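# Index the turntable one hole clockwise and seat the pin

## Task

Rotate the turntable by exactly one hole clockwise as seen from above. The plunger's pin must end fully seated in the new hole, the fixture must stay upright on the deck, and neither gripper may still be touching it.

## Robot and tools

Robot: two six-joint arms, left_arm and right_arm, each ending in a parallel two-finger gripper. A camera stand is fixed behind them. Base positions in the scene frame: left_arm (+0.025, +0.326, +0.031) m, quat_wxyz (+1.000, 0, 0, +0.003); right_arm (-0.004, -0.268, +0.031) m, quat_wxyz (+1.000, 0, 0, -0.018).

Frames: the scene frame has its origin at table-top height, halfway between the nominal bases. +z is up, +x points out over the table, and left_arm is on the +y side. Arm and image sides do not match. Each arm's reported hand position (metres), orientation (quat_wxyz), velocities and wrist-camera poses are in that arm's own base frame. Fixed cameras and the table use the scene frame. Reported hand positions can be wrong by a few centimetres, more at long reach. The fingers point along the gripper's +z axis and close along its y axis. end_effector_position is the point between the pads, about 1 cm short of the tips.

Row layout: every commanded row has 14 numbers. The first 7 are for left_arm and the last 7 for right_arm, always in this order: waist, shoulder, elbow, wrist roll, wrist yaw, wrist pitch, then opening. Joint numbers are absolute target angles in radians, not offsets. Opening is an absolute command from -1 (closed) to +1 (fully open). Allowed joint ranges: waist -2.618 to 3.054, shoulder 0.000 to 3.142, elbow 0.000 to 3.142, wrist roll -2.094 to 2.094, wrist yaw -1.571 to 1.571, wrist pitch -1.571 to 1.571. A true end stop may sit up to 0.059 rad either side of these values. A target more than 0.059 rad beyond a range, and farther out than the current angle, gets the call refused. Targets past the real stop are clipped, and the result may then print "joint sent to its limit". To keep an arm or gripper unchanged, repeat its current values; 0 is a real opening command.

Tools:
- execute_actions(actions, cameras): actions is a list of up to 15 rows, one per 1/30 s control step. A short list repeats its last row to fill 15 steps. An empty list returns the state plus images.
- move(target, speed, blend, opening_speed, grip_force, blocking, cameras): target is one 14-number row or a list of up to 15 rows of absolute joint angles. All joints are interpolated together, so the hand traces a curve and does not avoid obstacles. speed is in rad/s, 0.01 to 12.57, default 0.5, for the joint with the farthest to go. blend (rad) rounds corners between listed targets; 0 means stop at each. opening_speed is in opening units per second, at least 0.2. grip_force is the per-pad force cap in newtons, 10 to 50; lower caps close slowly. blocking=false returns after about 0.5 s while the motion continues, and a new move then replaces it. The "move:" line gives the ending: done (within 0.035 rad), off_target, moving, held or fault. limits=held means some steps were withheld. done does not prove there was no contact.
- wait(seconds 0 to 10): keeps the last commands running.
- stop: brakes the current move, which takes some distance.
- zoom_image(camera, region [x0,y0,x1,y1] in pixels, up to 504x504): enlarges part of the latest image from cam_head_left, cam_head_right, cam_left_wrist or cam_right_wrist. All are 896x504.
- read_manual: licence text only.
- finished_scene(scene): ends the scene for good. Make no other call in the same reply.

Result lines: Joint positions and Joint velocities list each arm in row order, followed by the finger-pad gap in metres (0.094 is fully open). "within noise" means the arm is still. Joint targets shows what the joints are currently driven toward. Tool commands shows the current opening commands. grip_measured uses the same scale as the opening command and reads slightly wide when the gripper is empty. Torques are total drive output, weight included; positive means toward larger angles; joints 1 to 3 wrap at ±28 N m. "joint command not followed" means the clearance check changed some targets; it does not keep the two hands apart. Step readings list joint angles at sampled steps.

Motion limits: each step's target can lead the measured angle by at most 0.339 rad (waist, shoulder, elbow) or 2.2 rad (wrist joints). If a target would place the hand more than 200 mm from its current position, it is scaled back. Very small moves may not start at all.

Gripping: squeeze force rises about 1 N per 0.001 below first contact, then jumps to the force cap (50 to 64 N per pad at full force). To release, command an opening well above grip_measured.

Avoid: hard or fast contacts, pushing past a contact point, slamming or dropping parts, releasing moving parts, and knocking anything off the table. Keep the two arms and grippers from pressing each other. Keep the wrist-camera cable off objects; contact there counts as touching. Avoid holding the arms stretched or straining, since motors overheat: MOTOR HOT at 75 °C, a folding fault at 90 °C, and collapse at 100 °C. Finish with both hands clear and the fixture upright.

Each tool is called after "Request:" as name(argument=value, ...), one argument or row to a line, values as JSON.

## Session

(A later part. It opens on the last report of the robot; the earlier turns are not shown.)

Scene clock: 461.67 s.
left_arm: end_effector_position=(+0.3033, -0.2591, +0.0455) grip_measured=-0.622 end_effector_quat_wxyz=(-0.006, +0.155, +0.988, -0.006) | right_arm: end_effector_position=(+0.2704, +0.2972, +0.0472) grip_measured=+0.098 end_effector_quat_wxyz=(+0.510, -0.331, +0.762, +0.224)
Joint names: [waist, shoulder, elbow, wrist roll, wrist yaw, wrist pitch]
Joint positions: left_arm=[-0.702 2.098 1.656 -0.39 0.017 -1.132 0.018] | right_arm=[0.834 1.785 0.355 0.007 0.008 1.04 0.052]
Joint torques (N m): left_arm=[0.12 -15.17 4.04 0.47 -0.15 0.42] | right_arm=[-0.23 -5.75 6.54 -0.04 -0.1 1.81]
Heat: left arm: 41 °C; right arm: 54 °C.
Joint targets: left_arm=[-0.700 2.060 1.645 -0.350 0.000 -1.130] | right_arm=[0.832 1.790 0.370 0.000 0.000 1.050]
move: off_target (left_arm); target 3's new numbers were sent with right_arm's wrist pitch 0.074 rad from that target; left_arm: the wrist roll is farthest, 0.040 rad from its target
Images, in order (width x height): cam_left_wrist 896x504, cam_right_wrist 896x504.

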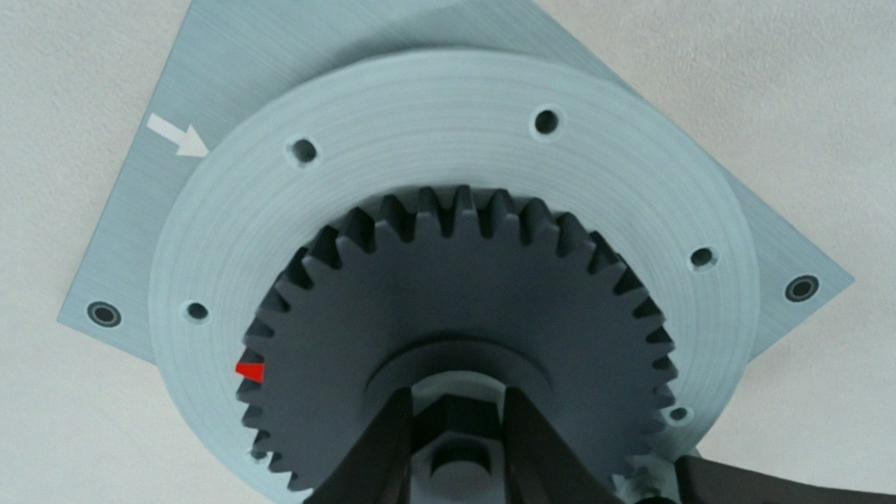

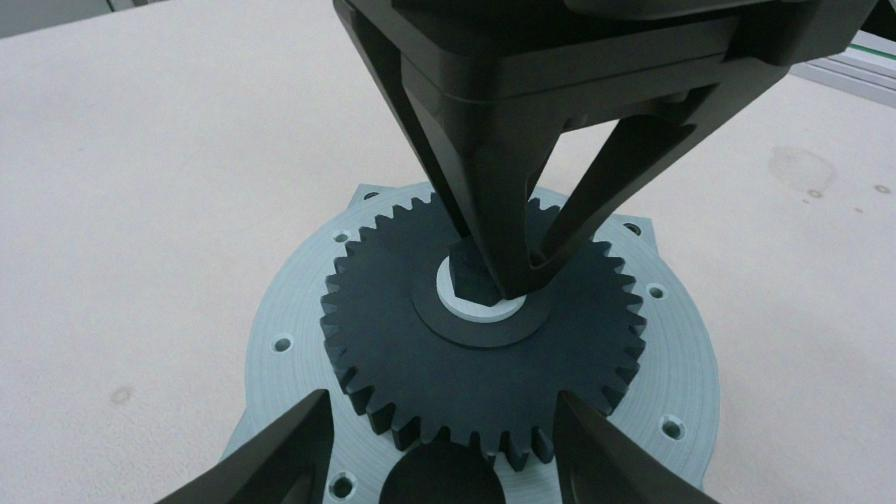

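Request:
move(
  target=[-0.7,2.06,1.645,-0.15,0,-1.13,-1,0.832,1.79,0.37,0,0,1.05,0.1],
  speed=0.3,
  cameras=["cam_right_wrist","cam_left_wrist"],
)

Scene clock: 482.53 s.
left_arm: end_effector_position=(+0.3123, -0.2648, +0.0491) grip_measured=-0.994 end_effector_quat_wxyz=(+0.018, +0.267, +0.963, -0.013) | right_arm: end_effector_position=(+0.2704, +0.2973, +0.0472) grip_measured=+0.098 end_effector_quat_wxyz=(+0.510, -0.331, +0.762, +0.224)
Joint names: [waist, shoulder, elbow, wrist roll, wrist yaw, wrist pitch]
Joint positions: left_arm=[-0.702 2.09 1.657 -0.161 0.009 -1.093 0] | right_arm=[0.834 1.785 0.355 0.007 0.008 1.04 0.052]
Joint torques (N m): left_arm=[0.08 -14.37 4.01 0.14 -0.09 0.08] | right_arm=[-0.25 -5.74 6.56 -0.06 -0.11 1.8]
Heat: left arm: 41 °C; right arm: 46 °C.
Joint targets: left_arm=[-0.700 2.060 1.645 -0.150 0.000 -1.130] | right_arm=[0.832 1.790 0.370 0.000 0.000 1.050]
move: off_target (left_arm); left_arm: the wrist pitch is farthest, 0.037 rad from its target
Images, in order (width x height): cam_left_wrist 896x504, cam_right_wrist 896x504.

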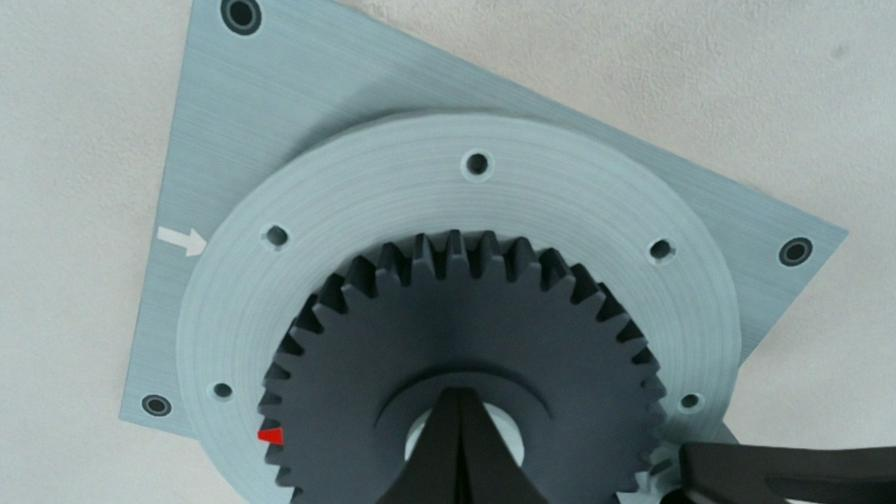

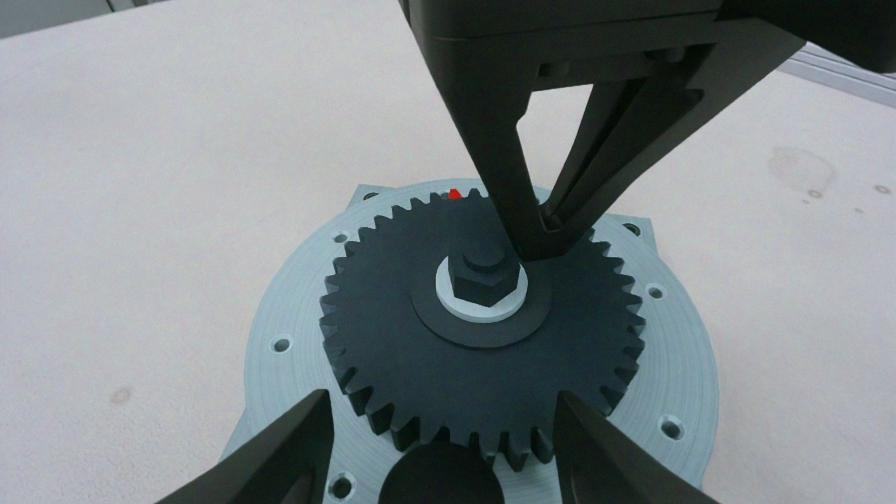

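Request:
move(
  target=[
    [-0.7,2.05,1.735,-0.15,0,-1.225,-1,0.832,1.79,0.37,0,0,1.05,0.1],
    [-0.7,2.05,1.735,-0.59,0,-1.225,-0.1,0.832,1.84,0.362,0,0,1.078,0.1],
  ],
  speed=0.3,
  cameras=["cam_right_wrist","cam_left_wrist"],
)

Scene clock: 511.00 s.
left_arm: end_effector_position=(+0.3019, -0.2555, +0.0618) grip_measured=-0.102 end_effector_quat_wxyz=(-0.010, +0.061, +0.998, +0.003) | right_arm: end_effector_position=(+0.2703, +0.2971, +0.0394) grip_measured=+0.098 end_effector_quat_wxyz=(+0.506, -0.333, +0.764, +0.223)
Joint names: [waist, shoulder, elbow, wrist roll, wrist yaw, wrist pitch]
Joint positions: left_arm=[-0.702 2.09 1.709 -0.579 0.007 -1.209 0.042] | right_arm=[0.834 1.822 0.355 0.007 0.008 1.067 0.052]
Joint torques (N m): left_arm=[0.08 -15.28 6.99 -0.11 -0.07 0.18] | right_arm=[-0.23 -4.97 5.53 -0.05 -0.09 1.81]
Heat: left arm: 43 °C; right arm: 45 °C.
Joint targets: left_arm=[-0.700 2.050 1.735 -0.590 0.000 -1.225] | right_arm=[0.832 1.840 0.362 0.000 0.000 1.078]
move: off_target (left_arm); target 2's new numbers were sent with left_arm's shoulder 0.040 rad from that target; left_arm: the shoulder is farthest, 0.040 rad from its target
Images, in order (width x height): cam_left_wrist 896x504, cam_right_wrist 896x504.

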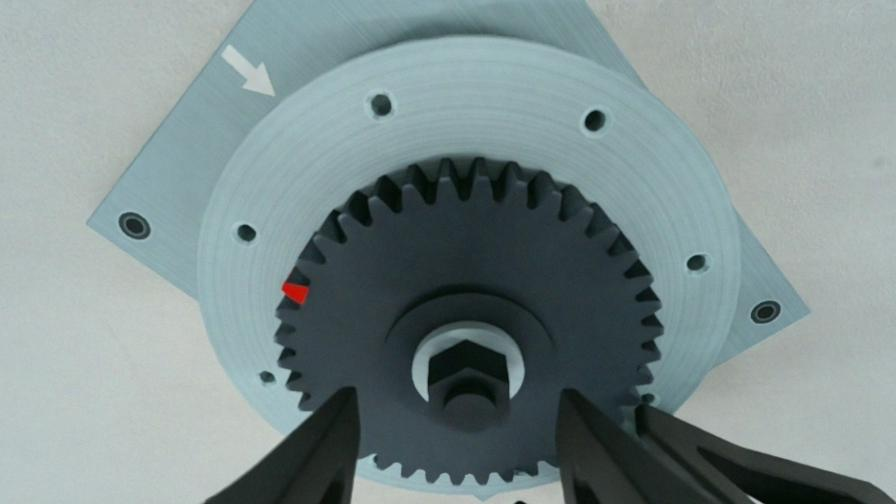

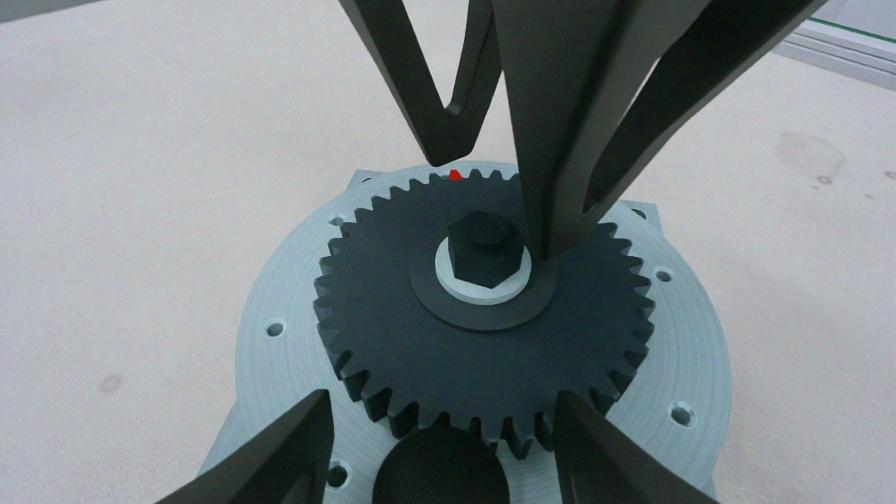

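Request:
move(
  target=[
    [-0.7,2.065,1.63,-0.585,0,-1.115,-0.1,0.832,1.875,0.372,0,0,1.08,0.1],
    [-0.7,2.065,1.63,-0.585,0,-1.115,-1,0.832,1.875,0.372,0,0,1.08,-1],
  ],
  speed=0.2,
  opening_speed=0.7,
  cameras=["cam_right_wrist","cam_left_wrist"],
)

Scene clock: 520.37 s.
left_arm: end_effector_position=(+0.3019, -0.2569, +0.0452) grip_measured=-0.621 end_effector_quat_wxyz=(-0.006, +0.066, +0.998, -0.004) | right_arm: end_effector_position=(+0.2723, +0.2962, +0.0328) grip_measured=-0.497 end_effector_quat_wxyz=(+0.506, -0.333, +0.766, +0.217)
Joint names: [waist, shoulder, elbow, wrist roll, wrist yaw, wrist pitch]
Joint positions: left_arm=[-0.702 2.09 1.642 -0.57 0.012 -1.128 0.018] | right_arm=[0.832 1.858 0.358 0.001 0.015 1.094 0.024]
Joint torques (N m): left_arm=[0.09 -13.75 3.93 -0.16 -0.11 0.54] | right_arm=[-0.05 -5.18 6.04 0.01 -0.16 1.58]
Heat: left arm: 44 °C; right arm: 45 °C.
Joint targets: left_arm=[-0.700 2.065 1.630 -0.585 0.000 -1.115] | right_arm=[0.832 1.875 0.372 0.000 0.000 1.080]
move: done
Images, in order (width x height): cam_left_wrist 896x504, cam_right_wrist 896x504.

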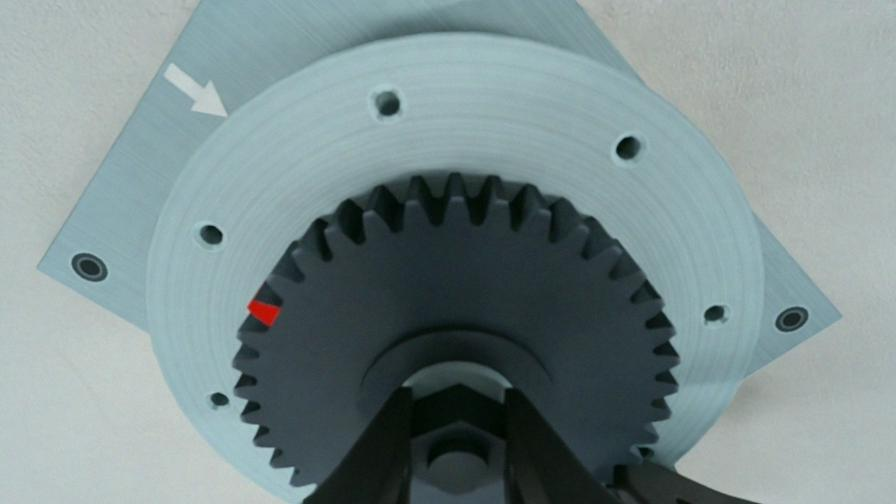

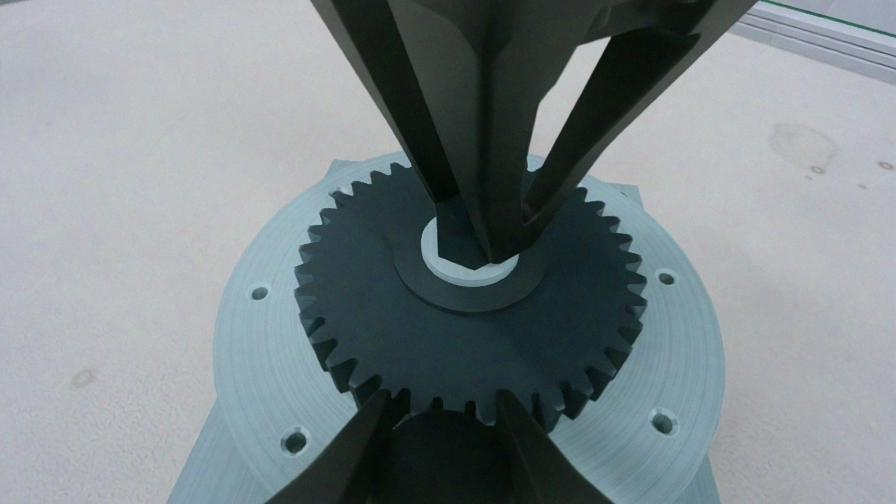

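Request:
move(
  target=[
    [-0.7,2.065,1.63,-0.575,0,-1.115,-1,0.832,1.70,0.39,0,0,1.30,-1],
    [-0.7,2.065,1.63,-0.33,0,-1.115,-1,0.832,1.70,0.39,0,0,1.30,-1],
  ],
  speed=0.25,
  cameras=["cam_right_wrist","cam_left_wrist"],
)

Scene clock: 532.37 s.
left_arm: end_effector_position=(+0.2992, -0.2601, +0.0453) grip_measured=-0.622 end_effector_quat_wxyz=(-0.010, +0.162, +0.987, -0.012) | right_arm: end_effector_position=(+0.2694, +0.2957, +0.0380) grip_measured=-0.501 end_effector_quat_wxyz=(+0.499, -0.337, +0.768, +0.218)
Joint names: [waist, shoulder, elbow, wrist roll, wrist yaw, wrist pitch]
Joint positions: left_arm=[-0.704 2.09 1.642 -0.379 0.03 -1.128 0.018] | right_arm=[0.832 1.803 0.358 0.001 0.005 1.025 0.023]
Joint torques (N m): left_arm=[0.31 -13.72 3.89 0.55 -0.28 0.54] | right_arm=[-0.08 -14.49 8.2 0.02 -0.08 4.21]
Heat: left arm: 43 °C; right arm: 49 °C.
Joint targets: left_arm=[-0.700 2.065 1.630 -0.330 0.000 -1.115] | right_arm=[0.832 1.700 0.390 0.000 0.000 1.300]
move: off_target (left_arm, right_arm); left_arm: the wrist roll is farthest, 0.049 rad from its target; right_arm: the wrist pitch is farthest, 0.275 rad from its target
Images, in order (width x height): cam_left_wrist 896x504, cam_right_wrist 896x504.

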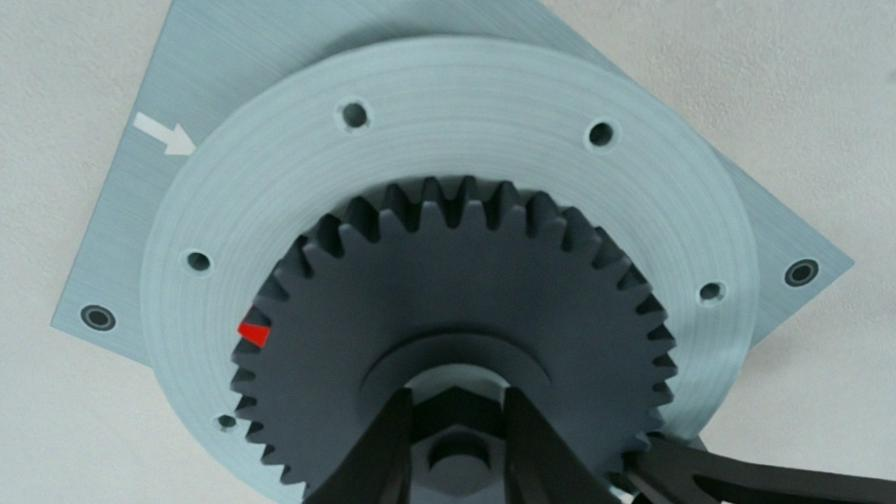

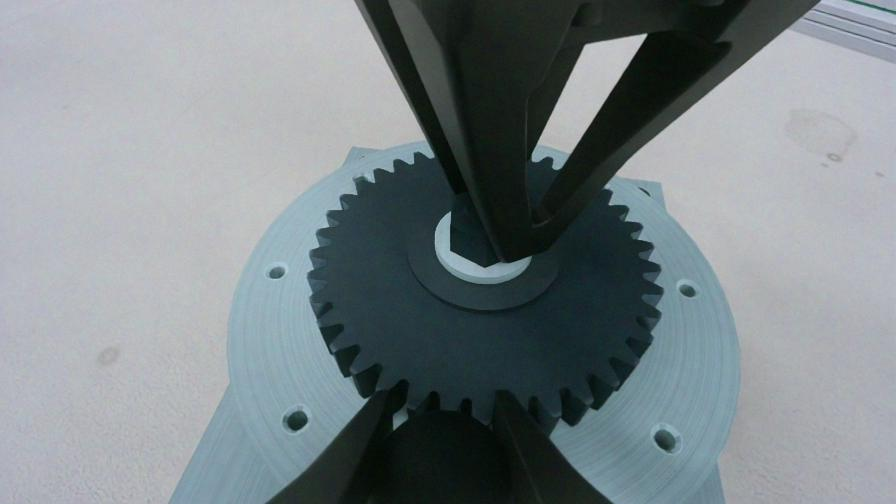

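Request:
move(
  target=[
    [-0.7,2.065,1.63,-0.379,0,-1.115,-1,0.832,1.85,0.362,0,0,1.08,-1],
    [-0.7,2.065,1.63,-0.379,0,-1.115,-1,0.832,1.85,0.362,0,0,1.08,0.1],
    [-0.7,2.065,1.63,-0.379,0,-1.115,-1,0.832,1.80,0.2,0,0,1.12,0.1],
    [-0.7,2.065,1.63,-0.1,0,-1.115,-1,0.832,1.80,0.2,0,0,1.12,0.1],
  ],
  speed=0.25,
  cameras=["cam_right_wrist","cam_left_wrist"],
)

Scene clock: 558.57 s.
left_arm: end_effector_position=(+0.3012, -0.2604, +0.0453) grip_measured=-0.622 end_effector_quat_wxyz=(-0.004, +0.274, +0.962, -0.011) | right_arm: end_effector_position=(+0.2339, +0.2663, +0.0080) grip_measured=+0.098 end_effector_quat_wxyz=(+0.466, -0.353, +0.783, +0.215)
Joint names: [waist, shoulder, elbow, wrist roll, wrist yaw, wrist pitch]
Joint positions: left_arm=[-0.704 2.09 1.642 -0.149 0.024 -1.121 0.018] | right_arm=[0.84 1.821 0.203 0 -0.013 1.123 0.052]
Joint torques (N m): left_arm=[0.35 -13.78 3.95 0.55 -0.21 0.48] | right_arm=[-0.91 -7.02 3.58 0.02 0.12 1.64]
Heat: left arm: 43 °C; right arm: 66 °C.
Joint targets: left_arm=[-0.700 2.065 1.630 -0.100 0.000 -1.115] | right_arm=[0.832 1.800 0.200 0.000 0.000 1.120]
move: off_target (left_arm); left_arm: the wrist roll is farthest, 0.049 rad from its target
Images, in order (width x height): cam_left_wrist 896x504, cam_right_wrist 896x504.

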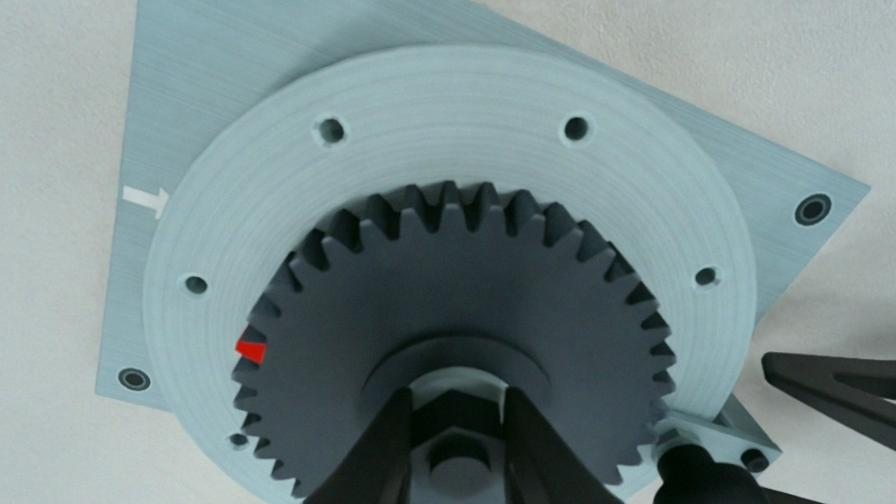

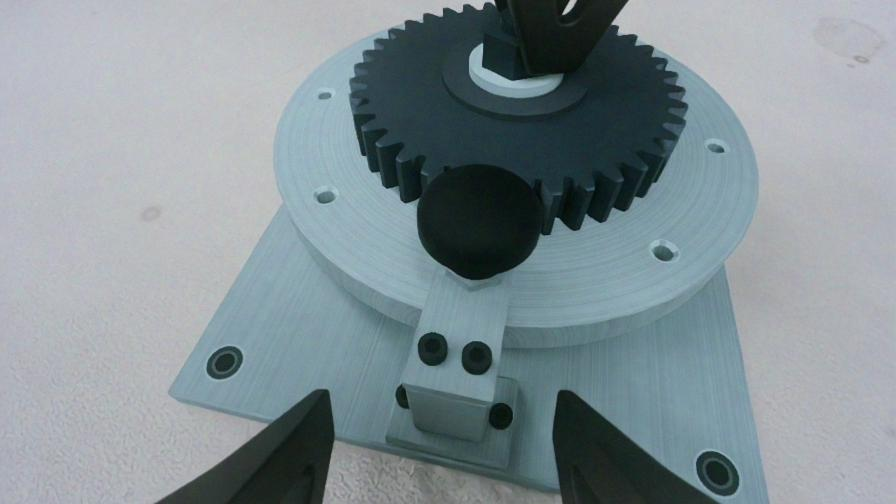

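Request:
move(
  target=[
    [-0.7,2.065,1.63,-0.18,0,-1.115,-1,0.832,1.80,0.2,0,0,1.12,0.1],
    [-0.7,2.065,1.63,-0.18,0,-1.115,0,0.832,1.80,0.2,0,0,1.12,0.1],
    [-0.7,2.05,1.86,-0.18,0,-1.36,0,0.832,1.80,0.2,0,0,1.12,0.1],
    [-0.3,2.05,1.86,-0.18,0,-1.36,0,0.832,1.80,0.2,0,0,1.12,0.1],
  ],
  speed=0.4,
  cameras=["all"],
)

Request:
zoom_image(
  camera="cam_head_left",
  region=[380, 260, 500, 370],
)

Request:
zoom_image(
  camera="cam_right_wrist",
  region=[350, 100, 650, 460],
)

Scene clock: 581.77 s.
left_arm: end_effector_position=(+0.3794, -0.1138, +0.0955) grip_measured=-0.002 end_effector_quat_wxyz=(-0.011, +0.056, +0.998, +0.002) | right_arm: end_effector_position=(+0.2339, +0.2663, +0.0080) grip_measured=+0.098 end_effector_quat_wxyz=(+0.466, -0.353, +0.783, +0.215)
Joint names: [waist, shoulder, elbow, wrist roll, wrist yaw, wrist pitch]
Joint positions: left_arm=[-0.293 2.085 1.835 -0.181 0.002 -1.344 0.047] | right_arm=[0.84 1.821 0.203 0 -0.013 1.123 0.052]
Joint torques (N m): left_arm=[-0.59 -14.75 6.84 0.02 -0.02 0.16] | right_arm=[-0.9 -7.05 3.63 0.03 0.13 1.63]
Heat: left arm: 44 °C; right arm: 52 °C.
Joint targets: left_arm=[-0.300 2.050 1.860 -0.180 0.000 -1.360] | right_arm=[0.832 1.800 0.200 0.000 0.000 1.120]
move: done

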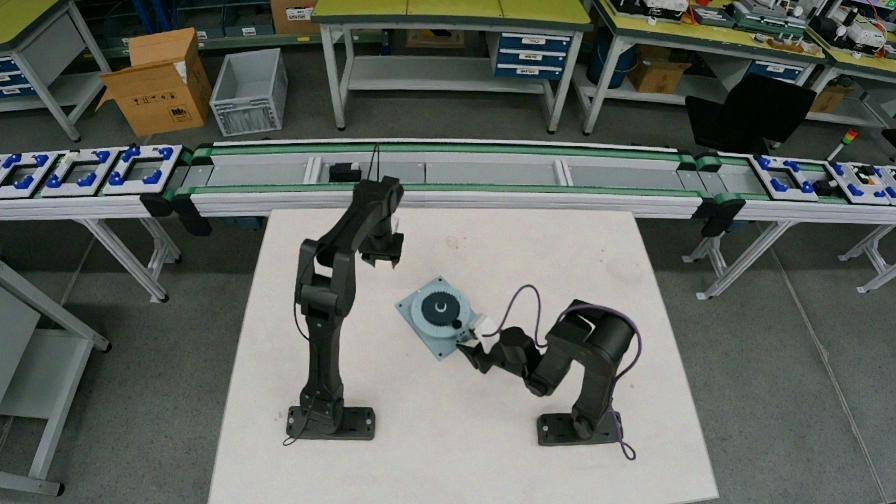

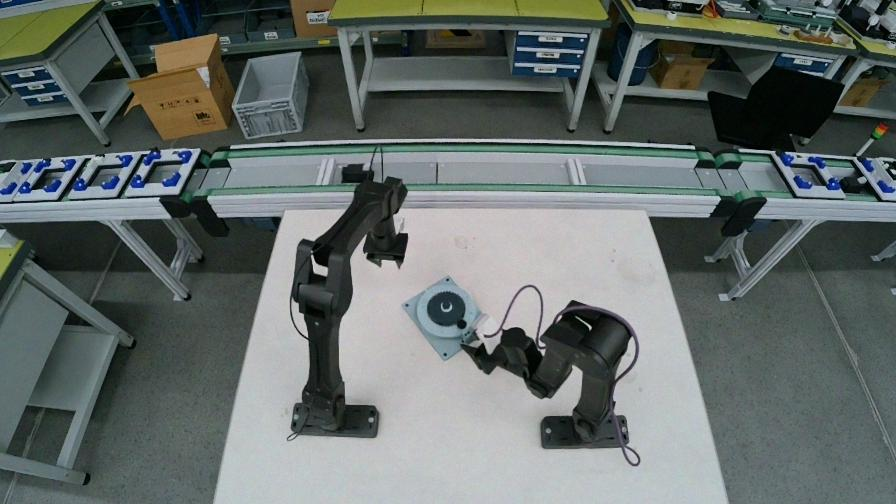

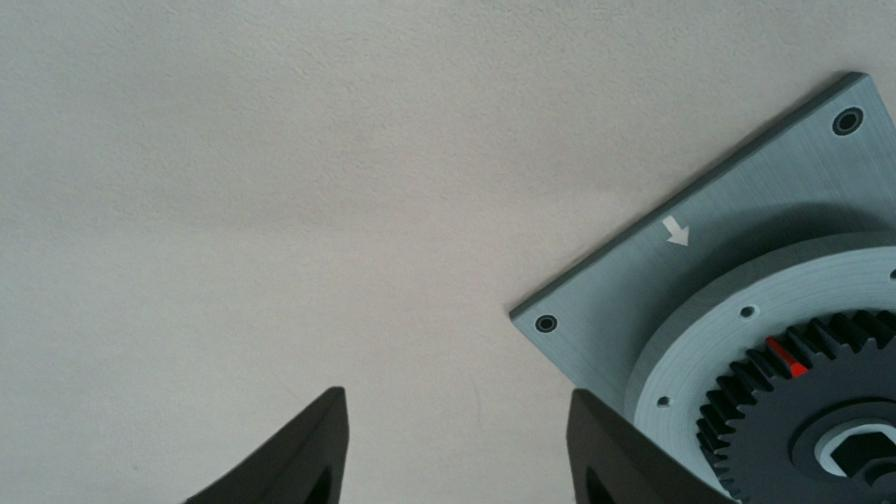

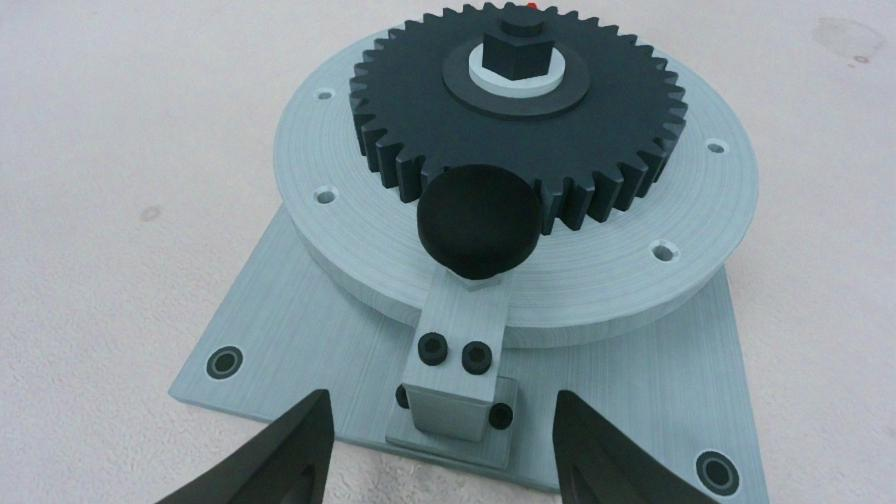

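Scaled by 4.200 from the camera's 896x504 image, which has a finer 1280x720 frame.

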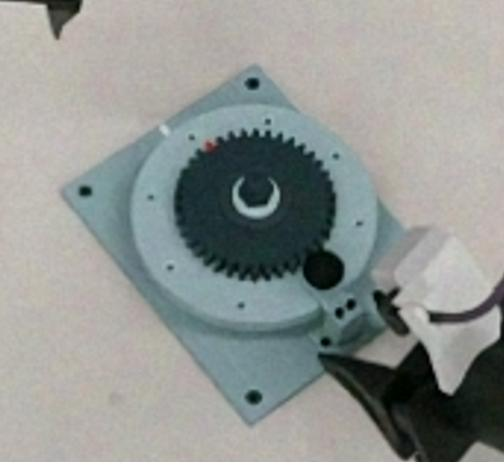

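Scaled by 1.400 from the camera's 896x504 image, which has a finer 1280x720 frame.

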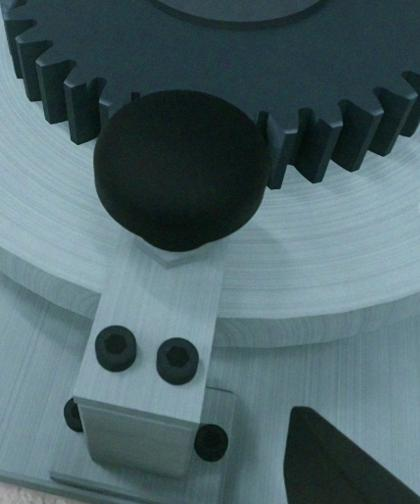

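Request:
finished_scene(
  scene=1,
)

The scene is finished: the task was done.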